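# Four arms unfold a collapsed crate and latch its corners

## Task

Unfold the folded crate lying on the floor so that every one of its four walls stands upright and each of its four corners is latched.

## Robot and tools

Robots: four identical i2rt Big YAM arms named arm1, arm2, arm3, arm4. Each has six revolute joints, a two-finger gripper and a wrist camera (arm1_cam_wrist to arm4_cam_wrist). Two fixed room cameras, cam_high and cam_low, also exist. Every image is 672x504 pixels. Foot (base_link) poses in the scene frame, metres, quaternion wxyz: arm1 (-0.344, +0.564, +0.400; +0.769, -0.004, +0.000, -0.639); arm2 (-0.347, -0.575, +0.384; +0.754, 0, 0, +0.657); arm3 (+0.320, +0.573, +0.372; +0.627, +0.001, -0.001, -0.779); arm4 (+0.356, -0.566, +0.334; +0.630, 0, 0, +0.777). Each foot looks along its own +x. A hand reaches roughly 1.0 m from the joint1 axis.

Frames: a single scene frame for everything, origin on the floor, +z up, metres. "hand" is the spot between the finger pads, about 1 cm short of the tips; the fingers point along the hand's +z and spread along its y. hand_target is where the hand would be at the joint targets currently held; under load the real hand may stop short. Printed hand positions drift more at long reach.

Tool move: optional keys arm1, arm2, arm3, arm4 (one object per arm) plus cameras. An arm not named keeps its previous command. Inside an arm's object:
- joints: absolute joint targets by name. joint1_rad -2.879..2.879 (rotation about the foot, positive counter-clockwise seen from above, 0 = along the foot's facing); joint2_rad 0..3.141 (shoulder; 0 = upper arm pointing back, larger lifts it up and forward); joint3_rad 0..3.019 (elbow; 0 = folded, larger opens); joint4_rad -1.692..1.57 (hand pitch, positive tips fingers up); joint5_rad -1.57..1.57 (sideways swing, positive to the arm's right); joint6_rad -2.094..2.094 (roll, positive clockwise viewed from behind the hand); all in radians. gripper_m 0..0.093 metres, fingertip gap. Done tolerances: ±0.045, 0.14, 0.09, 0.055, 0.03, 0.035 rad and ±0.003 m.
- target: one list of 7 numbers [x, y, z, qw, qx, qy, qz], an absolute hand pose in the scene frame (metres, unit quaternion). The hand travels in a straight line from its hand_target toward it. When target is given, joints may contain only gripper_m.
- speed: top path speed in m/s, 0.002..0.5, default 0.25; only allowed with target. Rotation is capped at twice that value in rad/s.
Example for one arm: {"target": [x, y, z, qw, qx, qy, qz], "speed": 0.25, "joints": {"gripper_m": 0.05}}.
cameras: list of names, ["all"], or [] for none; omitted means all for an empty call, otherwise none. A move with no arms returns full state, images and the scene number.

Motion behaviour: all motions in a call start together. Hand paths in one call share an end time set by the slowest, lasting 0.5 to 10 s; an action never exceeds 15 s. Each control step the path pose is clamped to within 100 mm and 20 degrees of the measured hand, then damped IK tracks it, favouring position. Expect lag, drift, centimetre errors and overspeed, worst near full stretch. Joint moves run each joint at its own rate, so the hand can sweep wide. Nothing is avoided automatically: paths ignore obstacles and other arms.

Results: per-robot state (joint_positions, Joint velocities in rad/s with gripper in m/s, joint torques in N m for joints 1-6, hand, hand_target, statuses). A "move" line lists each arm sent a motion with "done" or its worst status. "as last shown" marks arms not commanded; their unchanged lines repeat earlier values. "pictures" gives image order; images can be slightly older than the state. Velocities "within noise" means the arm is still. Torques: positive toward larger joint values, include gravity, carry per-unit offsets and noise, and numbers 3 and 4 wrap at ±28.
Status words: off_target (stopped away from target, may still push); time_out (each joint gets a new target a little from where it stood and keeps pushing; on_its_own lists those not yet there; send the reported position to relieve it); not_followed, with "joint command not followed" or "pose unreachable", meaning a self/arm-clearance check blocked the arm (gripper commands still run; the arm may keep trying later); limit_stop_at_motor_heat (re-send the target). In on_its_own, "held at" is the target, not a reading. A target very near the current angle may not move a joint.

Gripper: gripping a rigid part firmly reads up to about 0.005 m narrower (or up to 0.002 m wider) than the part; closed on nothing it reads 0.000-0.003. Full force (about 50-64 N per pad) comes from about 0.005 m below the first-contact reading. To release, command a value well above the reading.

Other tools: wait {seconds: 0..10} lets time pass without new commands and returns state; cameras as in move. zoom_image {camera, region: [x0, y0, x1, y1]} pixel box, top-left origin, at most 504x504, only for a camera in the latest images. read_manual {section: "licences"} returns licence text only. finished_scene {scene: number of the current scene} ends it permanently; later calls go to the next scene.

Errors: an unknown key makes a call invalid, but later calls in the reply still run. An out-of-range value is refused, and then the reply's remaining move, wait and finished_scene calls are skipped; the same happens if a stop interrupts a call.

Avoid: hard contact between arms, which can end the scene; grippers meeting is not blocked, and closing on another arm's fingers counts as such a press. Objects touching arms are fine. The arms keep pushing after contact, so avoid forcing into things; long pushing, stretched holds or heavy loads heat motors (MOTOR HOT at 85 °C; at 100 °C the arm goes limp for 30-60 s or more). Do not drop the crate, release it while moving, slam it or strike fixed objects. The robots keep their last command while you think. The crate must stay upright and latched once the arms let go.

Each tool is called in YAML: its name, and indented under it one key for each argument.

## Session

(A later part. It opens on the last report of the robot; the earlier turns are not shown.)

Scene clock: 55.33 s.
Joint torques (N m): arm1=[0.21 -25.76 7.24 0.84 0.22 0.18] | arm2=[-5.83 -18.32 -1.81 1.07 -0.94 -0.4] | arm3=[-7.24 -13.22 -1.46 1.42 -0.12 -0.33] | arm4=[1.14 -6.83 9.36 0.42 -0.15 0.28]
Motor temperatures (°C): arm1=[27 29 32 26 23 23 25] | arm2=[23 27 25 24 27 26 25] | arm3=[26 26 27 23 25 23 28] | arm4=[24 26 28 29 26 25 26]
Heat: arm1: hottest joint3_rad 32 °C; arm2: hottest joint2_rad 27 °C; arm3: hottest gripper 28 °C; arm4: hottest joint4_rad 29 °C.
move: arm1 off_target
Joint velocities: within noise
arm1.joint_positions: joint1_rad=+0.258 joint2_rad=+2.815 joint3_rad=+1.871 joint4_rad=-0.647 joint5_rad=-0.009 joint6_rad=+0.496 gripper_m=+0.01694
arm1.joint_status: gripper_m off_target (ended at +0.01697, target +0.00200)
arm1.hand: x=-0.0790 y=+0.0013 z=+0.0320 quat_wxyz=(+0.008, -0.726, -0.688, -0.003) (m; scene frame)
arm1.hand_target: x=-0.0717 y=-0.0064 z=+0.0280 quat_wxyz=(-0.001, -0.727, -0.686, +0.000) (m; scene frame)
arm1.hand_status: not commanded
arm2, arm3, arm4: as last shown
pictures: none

move:
  arm1: {"target":[-0.0775,-0.006,0.095,0.063,0.722,0.686,0.06],"speed":0.12}

move:
  arm1: {"target":[-0.1024,-0.005,0.152,0.126,0.713,0.679,0.12],"speed":0.12}

move:
  arm1: {"target":[-0.15,-0.002,0.208,0.2,0.697,0.663,0.19],"speed":0.12}

move:
  arm1: {"target":[-0.204,0.0,0.238,0.259,0.677,0.644,0.247],"speed":0.12}

move:
  arm1: {"target":[-0.254,0.003,0.252,0.287,0.666,0.634,0.273],"speed":0.08}
  cameras: ["arm1_cam_wrist","cam_low","cam_high"]

zoom_image:
  camera: "cam_high"
  region: [237, 220, 437, 420]

Scene clock: 59.97 s.
Joint torques (N m): arm1=[-0.97 -29.98 4.03 0.47 0.07 0.01] | arm2=[-5.77 -18.37 -1.83 1.07 -0.94 -0.4] | arm3=[-7.18 -13.22 -1.28 1.63 -0.1 -0.31] | arm4=[1.2 -6.83 9.35 0.42 -0.15 0.28]
Motor temperatures (°C): arm1=[27 29 32 26 23 23 25] | arm2=[23 27 25 24 27 26 25] | arm3=[26 26 27 23 25 23 28] | arm4=[24 26 29 29 26 25 26]
Heat: arm1: hottest joint3_rad 32 °C; arm2: hottest joint2_rad 27 °C; arm3: hottest gripper 28 °C; arm4: hottest joint3_rad 29 °C.
move: arm1 off_target
Joint velocities: within noise
arm1.joint_positions: joint1_rad=+0.209 joint2_rad=+2.694 joint3_rad=+1.713 joint4_rad=-0.535 joint5_rad=-0.164 joint6_rad=+0.454 gripper_m=+0.01694
arm1.joint_status: not commanded
arm1.hand: x=-0.0829 y=+0.0019 z=+0.0722 quat_wxyz=(-0.055, -0.724, -0.685, -0.063) (m; scene frame)
arm1.hand_target: x=-0.0812 y=-0.0098 z=+0.0938 quat_wxyz=(-0.067, -0.722, -0.686, -0.058) (m; scene frame)
arm1.hand_status: off_target (0.025 m and 1.0 deg from the pose sent, 0.063 m and 10.4 deg at the start)
arm2, arm3, arm4: as last shown
pictures: none

Scene clock: 61.30 s.
Joint torques (N m): arm1=[-0.32 -29.33 3.79 0.16 0 0] | arm2=[-5.83 -18.37 -1.81 1.06 -0.94 -0.4] | arm3=[-7.12 -13.98 -1.42 1.51 -0.05 -0.32] | arm4=[1.14 -6.83 9.36 0.42 -0.15 0.28]
Motor temperatures (°C): arm1=[27 29 32 26 23 23 25] | arm2=[23 27 25 24 27 26 25] | arm3=[26 26 27 23 25 23 28] | arm4=[24 26 29 29 26 25 26]
Heat: arm1: hottest joint3_rad 32 °C; arm2: hottest joint2_rad 27 °C; arm3: hottest gripper 28 °C; arm4: hottest joint3_rad 29 °C.
move: arm1 off_target
Joint velocities: within noise
arm1.joint_positions: joint1_rad=+0.132 joint2_rad=+2.554 joint3_rad=+1.560 joint4_rad=-0.468 joint5_rad=-0.335 joint6_rad=+0.393 gripper_m=+0.01697
arm1.joint_status: not commanded
arm1.hand: x=-0.1019 y=+0.0022 z=+0.1284 quat_wxyz=(-0.118, -0.716, -0.677, -0.125) (m; scene frame)
arm1.hand_target: x=-0.1021 y=-0.0057 z=+0.1513 quat_wxyz=(-0.127, -0.713, -0.679, -0.120) (m; scene frame)
arm1.hand_status: off_target (0.025 m and 1.1 deg from the pose sent, 0.082 m and 10.6 deg at the start)
arm2, arm3: as last shown
arm4.joint_positions: joint1_rad=-0.035 joint2_rad=+1.179 joint3_rad=+1.073 joint4_rad=-1.476 joint5_rad=-0.004 joint6_rad=+0.157 gripper_m=+0.05507
arm4.joint_status: not commanded
arm4.hand: x=+0.3011 y=-0.2539 z=+0.5528 quat_wxyz=(+0.005, +0.713, -0.702, +0.003) (m; scene frame)
arm4.hand_target: x=+0.3028 y=-0.2519 z=+0.5488 quat_wxyz=(+0.006, +0.704, -0.710, +0.003) (m; scene frame)
arm4.hand_status: not commanded
pictures: none

Scene clock: 62.90 s.
Joint torques (N m): arm1=[-1.2 -28.28 3.88 -0.02 -0.27 -0.02] | arm2=[-5.83 -18.32 -1.81 1.06 -0.94 -0.41] | arm3=[-7.06 -13.8 -1.36 1.48 -0.09 -0.36] | arm4=[1.14 -6.77 9.36 0.4 -0.15 0.28]
Motor temperatures (°C): arm1=[27 29 32 26 23 23 25] | arm2=[23 27 25 24 27 26 25] | arm3=[26 26 27 23 25 23 28] | arm4=[24 26 29 29 26 25 26]
Heat: arm1: hottest joint3_rad 32 °C; arm2: hottest joint2_rad 27 °C; arm3: hottest gripper 28 °C; arm4: hottest joint3_rad 29 °C.
move: arm1 off_target
Joint velocities: within noise
arm1.joint_positions: joint1_rad=+0.011 joint2_rad=+2.429 joint3_rad=+1.430 joint4_rad=-0.442 joint5_rad=-0.541 joint6_rad=+0.292 gripper_m=+0.01674
arm1.joint_status: not commanded
arm1.hand: x=-0.1434 y=+0.0034 z=+0.1864 quat_wxyz=(-0.191, -0.700, -0.661, -0.192) (m; scene frame)
arm1.hand_target: x=-0.1471 y=-0.0016 z=+0.2068 quat_wxyz=(-0.198, -0.698, -0.662, -0.188) (m; scene frame)
arm1.hand_status: off_target (0.023 m and 1.1 deg from the pose sent, 0.093 m and 12.2 deg at the start)
arm2, arm3, arm4: as last shown
pictures: none

Scene clock: 64.30 s.
Joint torques (N m): arm1=[-2.32 -27.11 4.19 -0.46 -0.23 -0.2] | arm2=[-5.83 -18.32 -1.81 1.06 -0.94 -0.41] | arm3=[-7.3 -13.27 -1.46 1.48 -0.06 -0.3] | arm4=[1.14 -6.77 9.36 0.42 -0.15 0.28]
Motor temperatures (°C): arm1=[27 30 32 26 23 23 25] | arm2=[23 27 25 24 27 26 25] | arm3=[26 27 27 23 25 23 28] | arm4=[24 26 29 29 26 25 26]
Heat: arm1: hottest joint3_rad 32 °C; arm2: hottest joint2_rad 27 °C; arm3: hottest gripper 28 °C; arm4: hottest joint3_rad 29 °C.
move: arm1 off_target
Joint velocities: within noise
arm1.joint_positions: joint1_rad=-0.116 joint2_rad=+2.386 joint3_rad=+1.393 joint4_rad=-0.502 joint5_rad=-0.737 joint6_rad=+0.152 gripper_m=+0.01652
arm1.joint_status: not commanded
arm1.hand: x=-0.1899 y=+0.0045 z=+0.2210 quat_wxyz=(-0.253, -0.677, -0.643, -0.255) (m; scene frame)
arm1.hand_target: x=-0.1999 y=+0.0006 z=+0.2374 quat_wxyz=(-0.257, -0.675, -0.645, -0.248) (m; scene frame)
arm1.hand_status: off_target (0.023 m and 1.2 deg from the pose sent, 0.080 m and 10.5 deg at the start)
arm2, arm4: as last shown
arm3.joint_positions: joint1_rad=-0.776 joint2_rad=+2.145 joint3_rad=+0.777 joint4_rad=+0.450 joint5_rad=-0.739 joint6_rad=+0.820 gripper_m=+0.01601
arm3.joint_status: not commanded
arm3.hand: x=-0.0208 y=+0.2106 z=+0.2468 quat_wxyz=(-0.454, -0.891, -0.008, +0.007) (m; scene frame)
arm3.hand_target: x=-0.0274 y=+0.2524 z=+0.2364 quat_wxyz=(-0.441, -0.897, +0.025, +0.014) (m; scene frame)
arm3.hand_status: not commanded
pictures: none

Scene clock: 65.67 s.
Joint torques (N m): arm1=[-2.2 -25.88 5.04 -1.03 0.12 -0.24] | arm2=[-5.83 -18.37 -1.8 1.07 -0.93 -0.4] | arm3=[-7.12 -13.22 -1.4 1.54 -0.08 -0.33] | arm4=[1.14 -6.77 9.36 0.42 -0.15 0.28]
Motor temperatures (°C): arm1=[27 30 32 26 23 23 25] | arm2=[24 27 25 24 27 26 25] | arm3=[26 27 27 23 25 23 28] | arm4=[24 26 29 29 26 25 26]
Heat: arm1: hottest joint3_rad 32 °C; arm2: hottest joint2_rad 27 °C; arm3: hottest gripper 28 °C; arm4: hottest joint3_rad 29 °C.
move: arm1 off_target
Joint velocities: within noise
arm1.joint_positions: joint1_rad=-0.225 joint2_rad=+2.372 joint3_rad=+1.393 joint4_rad=-0.601 joint5_rad=-0.840 joint6_rad=+0.009 gripper_m=+0.01638
arm1.joint_status: not commanded
arm1.hand: x=-0.2382 y=+0.0064 z=+0.2407 quat_wxyz=(-0.290, -0.663, -0.630, -0.283) (m; scene frame)
arm1.hand_target: x=-0.2520 y=+0.0023 z=+0.2529 quat_wxyz=(-0.290, -0.664, -0.632, -0.275) (m; scene frame)
arm1.hand_status: off_target (0.020 m and 1.4 deg from the pose sent, 0.071 m and 4.7 deg at the start)
arm2, arm3, arm4: as last shown
pictures: arm1_cam_wrist, cam_high, cam_low

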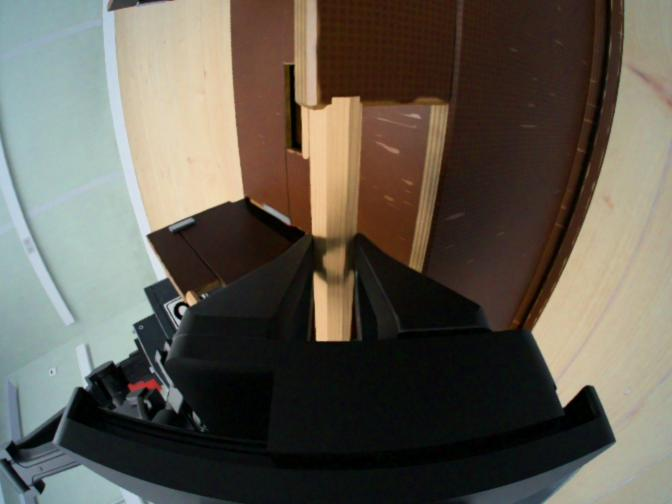

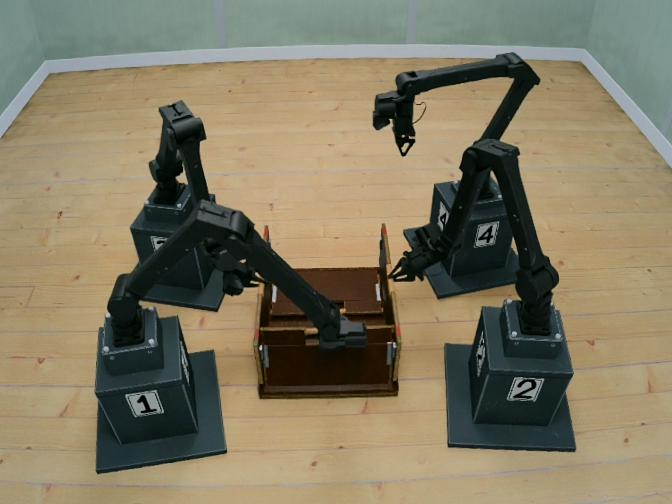

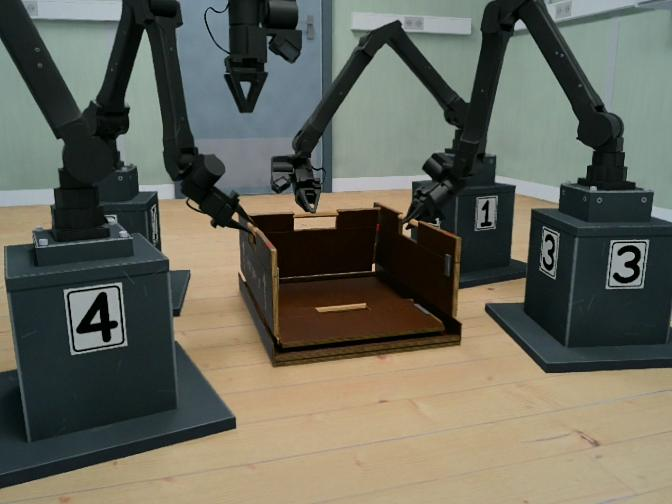

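Scaled by 2.520 from the camera's 672x504 image, which has a finer 960x720 frame.

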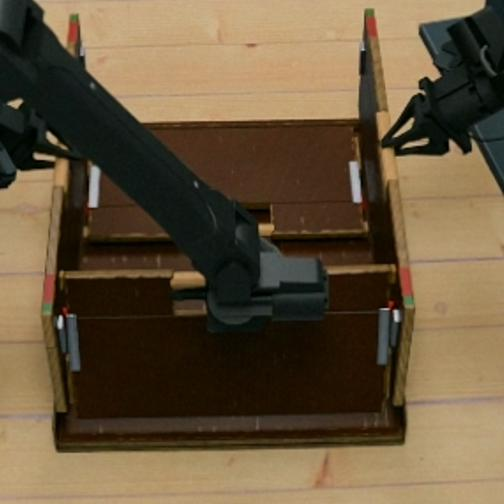

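move:
  arm1: {"target":[-0.3,0.005,0.254,0.295,0.662,0.63,0.281],"speed":0.07}

move:
  arm1: {"target":[-0.33,0.006,0.25,0.295,0.662,0.63,0.281],"speed":0.07}

move:
  arm1: {"target":[-0.36,0.007,0.246,0.295,0.662,0.63,0.281],"speed":0.07}

move:
  arm1: {"target":[-0.268,0.004,0.248,0.295,0.662,0.63,0.281],"speed":0.1}
  cameras: ["arm1_cam_wrist","cam_low","cam_high"]

zoom_image:
  camera: "cam_high"
  region: [237, 220, 437, 420]

Scene clock: 69.17 s.
Joint torques (N m): arm1=[-3.72 -23.71 5.89 -1.17 0.13 -0.26] | arm2=[-5.77 -18.55 -1.77 1.06 -0.38 -0.4] | arm3=[-7.41 -13.16 -1.4 1.43 -0.06 -0.33] | arm4=[1.14 -6.83 9.36 0.42 -0.15 0.28]
Motor temperatures (°C): arm1=[27 30 32 26 23 23 25] | arm2=[24 27 25 24 27 26 25] | arm3=[26 27 27 23 25 23 28] | arm4=[24 26 29 29 26 25 26]
Heat: arm1: hottest joint3_rad 32 °C; arm2: hottest joint2_rad 27 °C; arm3: hottest gripper 28 °C; arm4: hottest joint3_rad 29 °C.
move: arm1 off_target
Joint velocities: within noise
arm1.joint_positions: joint1_rad=-0.300 joint2_rad=+2.372 joint3_rad=+1.420 joint4_rad=-0.721 joint5_rad=-0.852 joint6_rad=-0.116 gripper_m=+0.01617
arm1.joint_status: not commanded
arm1.hand: x=-0.2779 y=+0.0084 z=+0.2495 quat_wxyz=(-0.295, -0.658, -0.630, -0.289) (m; scene frame)
arm1.hand_target: x=-0.2996 y=+0.0041 z=+0.2547 quat_wxyz=(-0.296, -0.662, -0.629, -0.280) (m; scene frame)
arm1.hand_status: off_target (0.023 m and 1.0 deg from the pose sent, 0.063 m and 0.7 deg at the start)
arm2.joint_positions: joint1_rad=-0.809 joint2_rad=+2.162 joint3_rad=+0.745 joint4_rad=+0.483 joint5_rad=-0.679 joint6_rad=+0.861 gripper_m=+0.01676
arm2.joint_status: not commanded
arm2.hand: x=-0.0277 y=-0.2102 z=+0.2455 quat_wxyz=(-0.003, -0.002, -0.902, -0.433) (m; scene frame)
arm2.hand_target: x=-0.0259 y=-0.2443 z=+0.2484 quat_wxyz=(-0.011, -0.024, -0.905, -0.425) (m; scene frame)
arm2.hand_status: not commanded
arm3.joint_positions: joint1_rad=-0.778 joint2_rad=+2.145 joint3_rad=+0.777 joint4_rad=+0.450 joint5_rad=-0.739 joint6_rad=+0.820 gripper_m=+0.01601
arm3.joint_status: not commanded
arm3.hand: x=-0.0214 y=+0.2111 z=+0.2468 quat_wxyz=(-0.454, -0.891, -0.007, +0.007) (m; scene frame)
arm3.hand_target: x=-0.0277 y=+0.2522 z=+0.2365 quat_wxyz=(-0.441, -0.897, +0.025, +0.015) (m; scene frame)
arm3.hand_status: not commanded
arm4: as last shown
pictures: none

Scene clock: 70.30 s.
Joint torques (N m): arm1=[-4.37 -23.71 6.23 -0.99 0.31 -0.26] | arm2=[-5.89 -18.61 -1.73 1.06 -0.31 -0.4] | arm3=[-7.47 -14.15 -1.36 1.4 -0.07 -0.33] | arm4=[1.2 -6.77 9.36 0.42 -0.15 0.28]
Motor temperatures (°C): arm1=[27 30 32 26 23 23 25] | arm2=[24 27 25 24 27 26 25] | arm3=[26 27 27 23 25 23 28] | arm4=[24 26 29 29 26 25 26]
Heat: arm1: hottest joint3_rad 32 °C; arm2: hottest joint2_rad 27 °C; arm3: hottest gripper 28 °C; arm4: hottest joint3_rad 29 °C.
move: arm1 off_target
Joint velocities: within noise
arm1.joint_positions: joint1_rad=-0.343 joint2_rad=+2.381 joint3_rad=+1.448 joint4_rad=-0.796 joint5_rad=-0.846 joint6_rad=-0.195 gripper_m=+0.01485
arm1.joint_status: not commanded
arm1.hand: x=-0.3020 y=+0.0092 z=+0.2515 quat_wxyz=(-0.295, -0.654, -0.633, -0.290) (m; scene frame)
arm1.hand_target: x=-0.3294 y=+0.0062 z=+0.2501 quat_wxyz=(-0.295, -0.662, -0.629, -0.280) (m; scene frame)
arm1.hand_status: off_target (0.028 m and 1.4 deg from the pose sent, 0.052 m and 1.0 deg at the start)
arm2.joint_positions: joint1_rad=-0.809 joint2_rad=+2.162 joint3_rad=+0.745 joint4_rad=+0.483 joint5_rad=-0.680 joint6_rad=+0.861 gripper_m=+0.01676
arm2.joint_status: not commanded
arm2.hand: x=-0.0279 y=-0.2101 z=+0.2457 quat_wxyz=(-0.003, -0.001, -0.901, -0.433) (m; scene frame)
arm2.hand_target: x=-0.0254 y=-0.2442 z=+0.2485 quat_wxyz=(-0.011, -0.024, -0.905, -0.425) (m; scene frame)
arm2.hand_status: not commanded
arm3, arm4: as last shown
arm3.hand_target: x=-0.0275 y=+0.2521 z=+0.2365 quat_wxyz=(-0.441, -0.897, +0.025, +0.015) (m; scene frame)
pictures: none

Scene clock: 71.40 s.
Joint torques (N m): arm1=[-7.82 -23.47 6.15 -1.31 0.63 -0.44] | arm2=[-5.83 -18.49 -1.74 1.05 -0.31 -0.4] | arm3=[-7.24 -13.27 -1.57 1.51 -0.07 -0.28] | arm4=[1.14 -6.83 9.36 0.4 -0.15 0.28]
Motor temperatures (°C): arm1=[27 30 32 26 23 23 25] | arm2=[24 27 25 24 27 26 25] | arm3=[26 27 27 23 25 23 28] | arm4=[24 26 29 29 26 25 26]
Heat: arm1: hottest joint3_rad 32 °C; arm2: hottest joint2_rad 27 °C; arm3: hottest gripper 28 °C; arm4: hottest joint3_rad 29 °C.
move: arm1 off_target
Joint velocities: within noise
arm1.joint_positions: joint1_rad=-0.343 joint2_rad=+2.399 joint3_rad=+1.480 joint4_rad=-0.858 joint5_rad=-0.846 joint6_rad=-0.247 gripper_m=+0.01484
arm1.joint_status: not commanded
arm1.hand: x=-0.3019 y=+0.0100 z=+0.2503 quat_wxyz=(-0.289, -0.644, -0.642, -0.299) (m; scene frame)
arm1.hand_target: x=-0.3559 y=+0.0100 z=+0.2454 quat_wxyz=(-0.295, -0.662, -0.629, -0.282) (m; scene frame)
arm1.hand_status: off_target (0.058 m and 3.4 deg from the pose sent, 0.058 m and 1.4 deg at the start)
arm2, arm3, arm4: as last shown
pictures: none

Scene clock: 73.00 s.
Joint torques (N m): arm1=[3.43 -23.24 5.14 1.72 -0.31 0.21] | arm2=[-5.89 -18.55 -1.76 1.06 -0.3 -0.4] | arm3=[-7.3 -13.22 -1.28 1.55 -0.04 -0.31] | arm4=[1.14 -6.77 9.36 0.43 -0.16 0.28]
Motor temperatures (°C): arm1=[27 30 32 26 23 23 25] | arm2=[24 27 25 24 27 26 25] | arm3=[26 27 27 23 25 23 28] | arm4=[24 26 29 29 26 25 26]
Heat: arm1: hottest joint3_rad 32 °C; arm2: hottest joint2_rad 27 °C; arm3: hottest gripper 28 °C; arm4: hottest joint3_rad 29 °C.
move: arm1 off_target
Joint velocities: arm1=[within noise] | arm2=[within noise] | arm3=[within noise] | arm4=[-0.015 -0.005 -0.051 -0.017 -0.007 -0.037 0.001]
arm1.joint_positions: joint1_rad=-0.332 joint2_rad=+2.360 joint3_rad=+1.405 joint4_rad=-0.713 joint5_rad=-0.836 joint6_rad=-0.107 gripper_m=+0.01483
arm1.joint_status: not commanded
arm1.hand: x=-0.2973 y=+0.0098 z=+0.2506 quat_wxyz=(-0.294, -0.672, -0.620, -0.279) (m; scene frame)
arm1.hand_target: x=-0.2758 y=+0.0061 z=+0.2478 quat_wxyz=(-0.292, -0.664, -0.629, -0.279) (m; scene frame)
arm1.hand_status: off_target (0.030 m and 1.7 deg from the pose sent, 0.035 m and 3.4 deg at the start)
arm2, arm3, arm4: as last shown
pictures: arm1_cam_wrist, cam_high, cam_low

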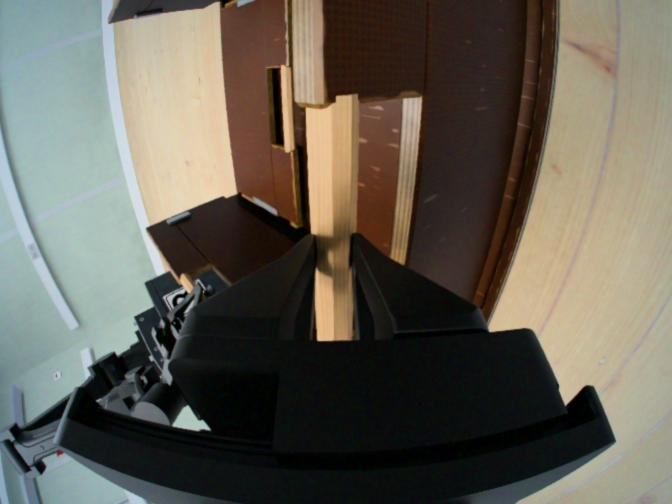

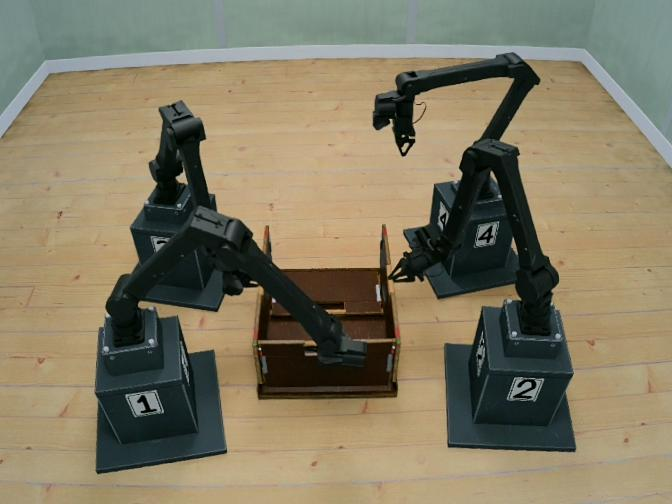

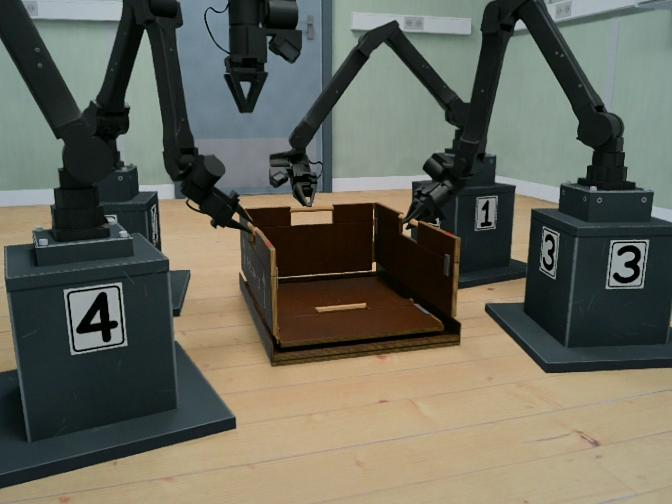

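Scaled by 2.520 from the camera's 672x504 image, which has a finer 960x720 frame.

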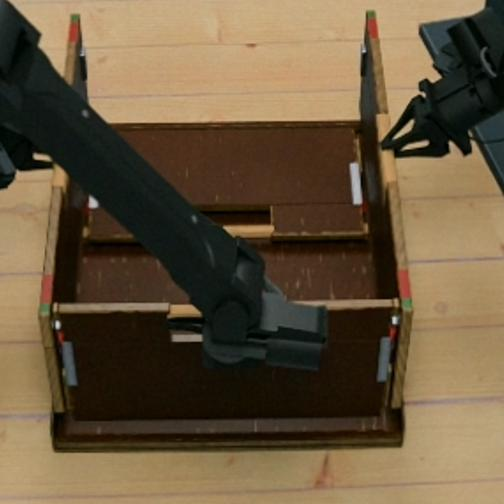

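move:
  arm1: {"target":[-0.294,0.004,0.249,0.295,0.662,0.63,0.281],"speed":0.1}

move:
  arm1: {"joints":{"gripper_m":0.06}}

move:
  arm1: {"target":[-0.37,0.008,0.33,0.295,0.662,0.63,0.281],"speed":0.15}

move:
  arm1: {"target":[-0.42,0.25,0.55,0,0.707,0.707,0],"speed":0.3}
  arm4: {"target":[0.03,0.0,0.13,0,0.689,-0.725,0],"speed":0.3}
  cameras: ["cam_high","cam_low","arm4_cam_wrist"]

zoom_image:
  camera: "cam_high"
  region: [237, 220, 437, 420]

Scene clock: 75.77 s.
Joint torques (N m): arm1=[1.03 -22.83 7.01 -0.08 -0.58 -0.04] | arm2=[-5.83 -18.49 -1.76 1.06 -0.31 -0.4] | arm3=[-7.18 -13.39 -1.39 1.5 -0.03 -0.29] | arm4=[1.14 -6.77 9.36 0.42 -0.15 0.28]
Motor temperatures (°C): arm1=[27 30 32 26 23 23 25] | arm2=[24 27 25 24 27 26 25] | arm3=[26 27 27 23 25 23 28] | arm4=[24 26 29 29 26 25 26]
Heat: arm1: hottest joint3_rad 32 °C; arm2: hottest joint2_rad 27 °C; arm3: hottest gripper 28 °C; arm4: hottest joint3_rad 29 °C.
move: arm1 done
Joint velocities: within noise
arm1.joint_positions: joint1_rad=-0.332 joint2_rad=+2.360 joint3_rad=+1.407 joint4_rad=-0.719 joint5_rad=-0.834 joint6_rad=-0.118 gripper_m=+0.01483
arm1.joint_status: not commanded
arm1.hand: x=-0.2974 y=+0.0102 z=+0.2508 quat_wxyz=(-0.293, -0.669, -0.623, -0.279) (m; scene frame)
arm1.hand_target: x=-0.2941 y=+0.0028 z=+0.2489 quat_wxyz=(-0.295, -0.664, -0.628, -0.279) (m; scene frame)
arm1.hand_status: done (0.007 m and 1.2 deg from the pose sent, 0.007 m and 1.7 deg at the start)
arm2, arm3: as last shown
arm4.joint_positions: joint1_rad=-0.035 joint2_rad=+1.179 joint3_rad=+1.073 joint4_rad=-1.476 joint5_rad=-0.004 joint6_rad=+0.157 gripper_m=+0.05507
arm4.joint_status: not commanded
arm4.hand: x=+0.3011 y=-0.2539 z=+0.5528 quat_wxyz=(+0.005, +0.713, -0.702, +0.003) (m; scene frame)
arm4.hand_target: x=+0.3028 y=-0.2519 z=+0.5488 quat_wxyz=(+0.006, +0.704, -0.710, +0.003) (m; scene frame)
arm4.hand_status: not commanded
pictures: none

Scene clock: 76.47 s.
Joint torques (N m): arm1=[0.32 -21.77 7.05 0.01 -0.53 -0.07] | arm2=[-5.83 -18.55 -1.74 1.06 -0.31 -0.4] | arm3=[-7.41 -13.33 -1.48 1.61 -0.04 -0.33] | arm4=[1.14 -6.77 9.36 0.42 -0.15 0.28]
Motor temperatures (°C): arm1=[27 30 32 26 23 23 25] | arm2=[24 27 25 24 27 26 25] | arm3=[26 27 27 23 25 23 28] | arm4=[24 26 29 29 26 25 26]
Heat: arm1: hottest joint3_rad 32 °C; arm2: hottest joint2_rad 27 °C; arm3: hottest gripper 28 °C; arm4: hottest joint3_rad 29 °C.
move: arm1 done
Joint velocities: within noise
arm1.joint_positions: joint1_rad=-0.320 joint2_rad=+2.360 joint3_rad=+1.408 joint4_rad=-0.730 joint5_rad=-0.836 joint6_rad=-0.119 gripper_m=+0.05988
arm1.joint_status: all done
arm1.hand: x=-0.2903 y=+0.0120 z=+0.2515 quat_wxyz=(-0.290, -0.666, -0.626, -0.284) (m; scene frame)
arm1.hand_target: x=-0.2884 y=+0.0041 z=+0.2493 quat_wxyz=(-0.292, -0.661, -0.630, -0.283) (m; scene frame)
arm1.hand_status: not commanded
arm2, arm3, arm4: as last shown
pictures: none

Scene clock: 78.13 s.
Joint torques (N m): arm1=[0.09 -23.65 8.31 -0.23 -0.25 -0.14] | arm2=[-5.83 -18.61 -1.74 1.03 -0.31 -0.4] | arm3=[-7.47 -12.75 -1.29 1.46 -0.08 -0.35] | arm4=[1.14 -6.83 9.36 0.42 -0.16 0.28]
Motor temperatures (°C): arm1=[27 31 32 26 23 23 25] | arm2=[24 27 25 24 27 26 25] | arm3=[26 27 27 23 25 23 28] | arm4=[24 26 29 29 26 25 26]
Heat: arm1: hottest joint3_rad 32 °C; arm2: hottest joint2_rad 27 °C; arm3: hottest gripper 28 °C; arm4: hottest joint3_rad 29 °C.
move: arm1 off_target
Joint velocities: within noise
arm1.joint_positions: joint1_rad=-0.458 joint2_rad=+2.260 joint3_rad=+1.459 joint4_rad=-1.040 joint5_rad=-0.820 joint6_rad=-0.317 gripper_m=+0.05996
arm1.joint_status: not commanded
arm1.hand: x=-0.3654 y=+0.0199 z=+0.3229 quat_wxyz=(-0.291, -0.667, -0.621, -0.291) (m; scene frame)
arm1.hand_target: x=-0.3705 y=+0.0061 z=+0.3298 quat_wxyz=(-0.297, -0.661, -0.630, -0.278) (m; scene frame)
arm1.hand_status: off_target (0.015 m and 1.7 deg from the pose sent, 0.112 m and 1.0 deg at the start)
arm2, arm3, arm4: as last shown
pictures: none

Scene clock: 81.03 s.
Joint torques (N m): arm1=[0.5 -9.76 7.57 0.14 0.22 0.13] | arm2=[-5.83 -18.43 -1.74 1.06 -0.31 -0.4] | arm3=[-7.53 -13.1 -1.58 1.5 0.01 -0.34] | arm4=[2.08 -21.36 10.33 -0.51 0.04 0.28]
Motor temperatures (°C): arm1=[27 31 32 26 23 23 25] | arm2=[24 27 25 24 27 26 25] | arm3=[26 27 26 23 25 23 28] | arm4=[24 26 29 29 26 25 26]
Heat: arm1: hottest joint3_rad 32 °C; arm2: hottest joint2_rad 27 °C; arm3: hottest gripper 28 °C; arm4: hottest joint3_rad 29 °C.
move: arm1 done; arm4 off_target
Joint velocities: within noise
arm1.joint_positions: joint1_rad=-0.437 joint2_rad=+1.240 joint3_rad=+0.945 joint4_rad=-1.270 joint5_rad=-0.007 joint6_rad=-0.262 gripper_m=+0.05997
arm1.joint_status: not commanded
arm1.hand: x=-0.4247 y=+0.2455 z=+0.5541 quat_wxyz=(-0.005, -0.703, -0.711, +0.005) (m; scene frame)
arm1.hand_target: x=-0.4210 y=+0.2491 z=+0.5515 quat_wxyz=(+0.000, -0.704, -0.710, -0.001) (m; scene frame)
arm1.hand_status: done (0.008 m and 1.0 deg from the pose sent, 0.328 m and 48.7 deg at the start)
arm2, arm3: as last shown
arm4.joint_positions: joint1_rad=+0.312 joint2_rad=+2.483 joint3_rad=+1.733 joint4_rad=-0.822 joint5_rad=+0.004 joint6_rad=+0.555 gripper_m=+0.05507
arm4.joint_status: not commanded
arm4.hand: x=+0.0380 y=-0.0084 z=+0.1349 quat_wxyz=(-0.001, +0.695, -0.719, +0.001) (m; scene frame)
arm4.hand_target: x=+0.0332 y=-0.0027 z=+0.1285 quat_wxyz=(-0.003, +0.689, -0.724, +0.001) (m; scene frame)
arm4.hand_status: off_target (0.013 m and 0.9 deg from the pose sent, 0.563 m and 3.9 deg at the start)
pictures: arm4_cam_wrist, cam_high, cam_low

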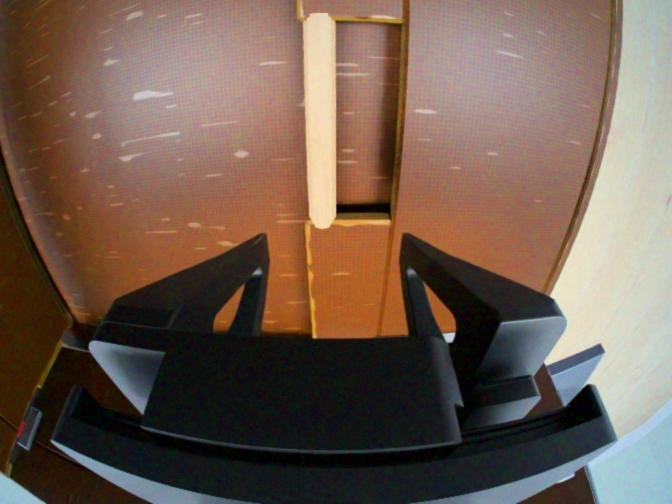

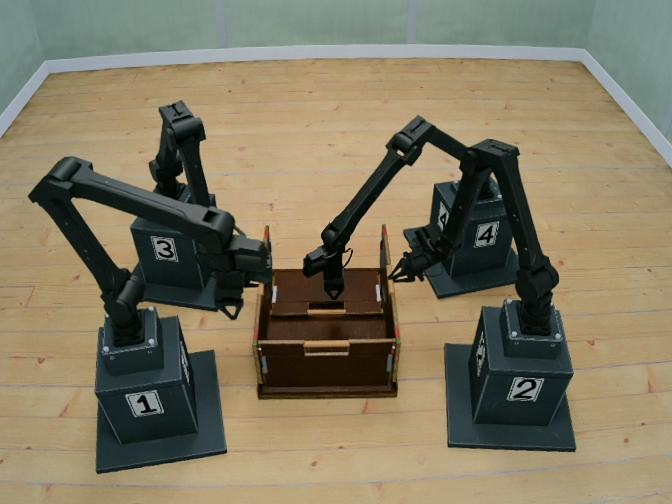

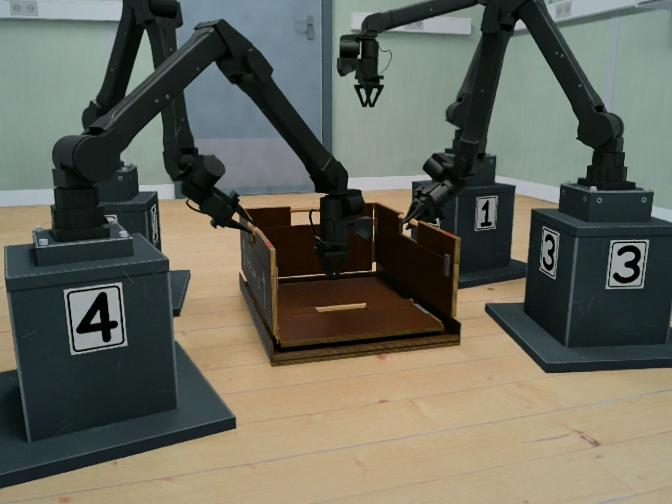

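Scaled by 2.520 from the camera's 672x504 image, which has a finer 960x720 frame.

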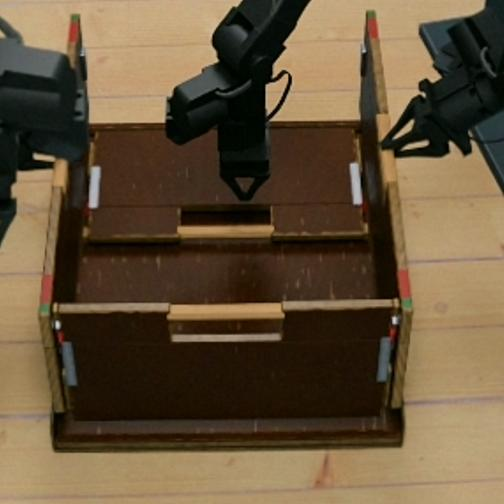

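move:
  arm4: {"target":[0.023,0.0,0.06,0,0.689,-0.725,0],"speed":0.15}

move:
  arm4: {"target":[0.023,0.002,0.021,0,0.689,-0.725,0],"speed":0.08}
  cameras: ["arm4_cam_wrist"]

move:
  arm4: {"joints":{"gripper_m":0.002}}
  cameras: ["arm4_cam_wrist"]

Scene clock: 84.27 s.
Joint torques (N m): arm1=[0.73 -9.99 7.43 0.18 0.19 0.23] | arm2=[-5.89 -18.55 -1.74 1.07 -0.3 -0.4] | arm3=[-7.71 -12.92 -1.37 1.32 -0.08 -0.3] | arm4=[2.02 -22.48 9.69 0.08 -0.11 0.3]
Motor temperatures (°C): arm1=[27 30 32 26 23 23 25] | arm2=[24 27 25 24 27 26 26] | arm3=[26 27 26 23 25 23 28] | arm4=[24 26 29 29 26 25 26]
Heat: arm1: hottest joint3_rad 32 °C; arm2: hottest joint2_rad 27 °C; arm3: hottest gripper 28 °C; arm4: hottest joint3_rad 29 °C.
move: arm4 off_target
Joint velocities: within noise
arm1, arm2: as last shown
arm3.joint_positions: joint1_rad=-0.778 joint2_rad=+2.145 joint3_rad=+0.777 joint4_rad=+0.450 joint5_rad=-0.739 joint6_rad=+0.820 gripper_m=+0.01601
arm3.joint_status: not commanded
arm3.hand: x=-0.0214 y=+0.2111 z=+0.2468 quat_wxyz=(-0.454, -0.891, -0.007, +0.007) (m; scene frame)
arm3.hand_target: x=-0.0275 y=+0.2521 z=+0.2365 quat_wxyz=(-0.441, -0.897, +0.025, +0.015) (m; scene frame)
arm3.hand_status: not commanded
arm4.joint_positions: joint1_rad=+0.313 joint2_rad=+2.638 joint3_rad=+1.827 joint4_rad=-0.779 joint5_rad=+0.002 joint6_rad=+0.565 gripper_m=+0.05507
arm4.joint_status: not commanded
arm4.hand: x=+0.0357 y=-0.0069 z=+0.0635 quat_wxyz=(+0.001, +0.691, -0.723, +0.010) (m; scene frame)
arm4.hand_target: x=+0.0250 y=-0.0002 z=+0.0601 quat_wxyz=(+0.000, +0.688, -0.726, +0.000) (m; scene frame)
arm4.hand_status: off_target (0.015 m and 1.2 deg from the pose sent, 0.077 m and 0.9 deg at the start)
pictures: none

Scene clock: 85.73 s.
Joint torques (N m): arm1=[0.44 -9.99 7.51 0.24 0.19 0.16] | arm2=[-5.89 -18.49 -1.74 1.06 -0.31 -0.41] | arm3=[-7.24 -13.8 -1.37 1.39 -0.06 -0.34] | arm4=[2.43 -22.18 9.65 0.14 -0.11 0.27]
Motor temperatures (°C): arm1=[27 30 32 26 23 23 25] | arm2=[24 27 25 24 27 26 26] | arm3=[26 27 26 23 25 23 28] | arm4=[24 26 29 29 26 25 26]
Heat: arm1: hottest joint3_rad 32 °C; arm2: hottest joint2_rad 27 °C; arm3: hottest gripper 28 °C; arm4: hottest joint3_rad 29 °C.
move: arm4 off_target
Joint velocities: within noise
arm1, arm3: as last shown
arm2.joint_positions: joint1_rad=-0.809 joint2_rad=+2.162 joint3_rad=+0.745 joint4_rad=+0.483 joint5_rad=-0.680 joint6_rad=+0.861 gripper_m=+0.01676
arm2.joint_status: not commanded
arm2.hand: x=-0.0279 y=-0.2101 z=+0.2457 quat_wxyz=(-0.003, -0.001, -0.901, -0.433) (m; scene frame)
arm2.hand_target: x=-0.0254 y=-0.2442 z=+0.2485 quat_wxyz=(-0.011, -0.024, -0.905, -0.425) (m; scene frame)
arm2.hand_status: not commanded
arm4.joint_positions: joint1_rad=+0.315 joint2_rad=+2.720 joint3_rad=+1.889 joint4_rad=-0.756 joint5_rad=+0.002 joint6_rad=+0.565 gripper_m=+0.05507
arm4.joint_status: not commanded
arm4.hand: x=+0.0328 y=-0.0038 z=+0.0278 quat_wxyz=(+0.001, +0.692, -0.722, +0.008) (m; scene frame)
arm4.hand_target: x=+0.0232 y=+0.0005 z=+0.0204 quat_wxyz=(+0.000, +0.689, -0.724, +0.001) (m; scene frame)
arm4.hand_status: off_target (0.013 m and 1.0 deg from the pose sent, 0.045 m and 1.2 deg at the start)
pictures: arm4_cam_wrist

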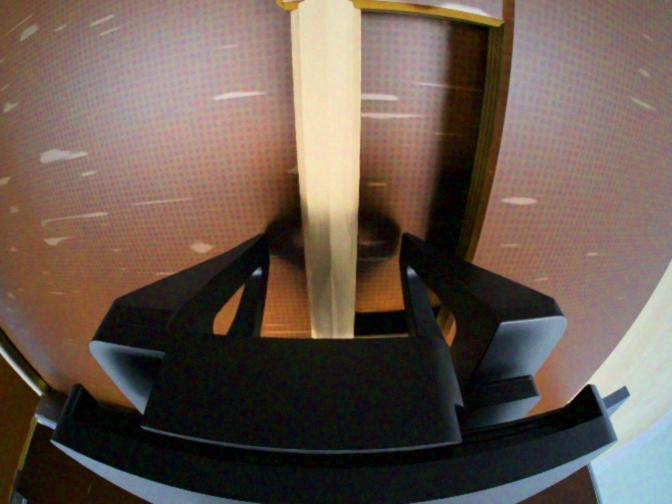

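Scene clock: 86.57 s.
Joint torques (N m): arm1=[1.38 -10.11 7.65 0.29 0.19 0.18] | arm2=[-5.89 -18.55 -1.73 1.06 -0.31 -0.4] | arm3=[-6.83 -13.39 -1.31 1.47 -0.07 -0.3] | arm4=[2.55 -22.12 9.51 0.12 -0.02 0.28]
Motor temperatures (°C): arm1=[27 30 32 26 23 23 25] | arm2=[24 26 25 24 27 26 26] | arm3=[26 27 26 23 25 23 28] | arm4=[24 26 30 29 26 25 26]
Heat: arm1: hottest joint3_rad 32 °C; arm2: hottest joint5_rad 27 °C; arm3: hottest gripper 28 °C; arm4: hottest joint3_rad 30 °C.
move: arm4 off_target
Joint velocities: within noise
arm1, arm2, arm3: as last shown
arm4.joint_positions: joint1_rad=+0.315 joint2_rad=+2.720 joint3_rad=+1.891 joint4_rad=-0.756 joint5_rad=+0.000 joint6_rad=+0.564 gripper_m=+0.01729
arm4.joint_status: gripper_m off_target (ended at +0.01731, target +0.00200)
arm4.hand: x=+0.0322 y=-0.0033 z=+0.0281 quat_wxyz=(+0.002, +0.692, -0.722, +0.007) (m; scene frame)
arm4.hand_target: x=+0.0235 y=+0.0006 z=+0.0205 quat_wxyz=(+0.000, +0.689, -0.724, +0.001) (m; scene frame)
arm4.hand_status: not commanded
pictures: arm4_cam_wrist

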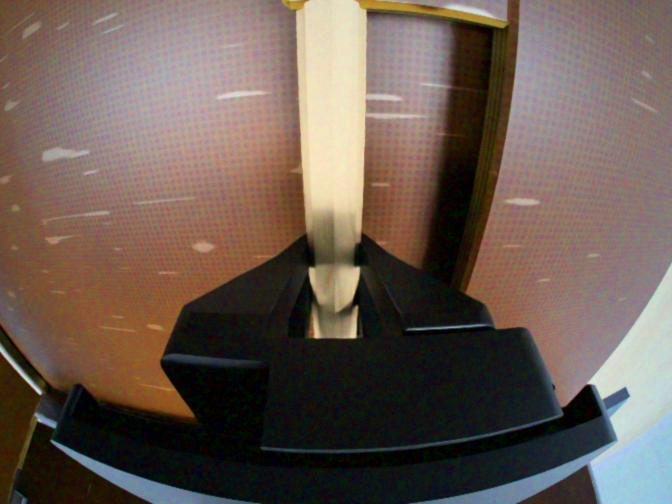

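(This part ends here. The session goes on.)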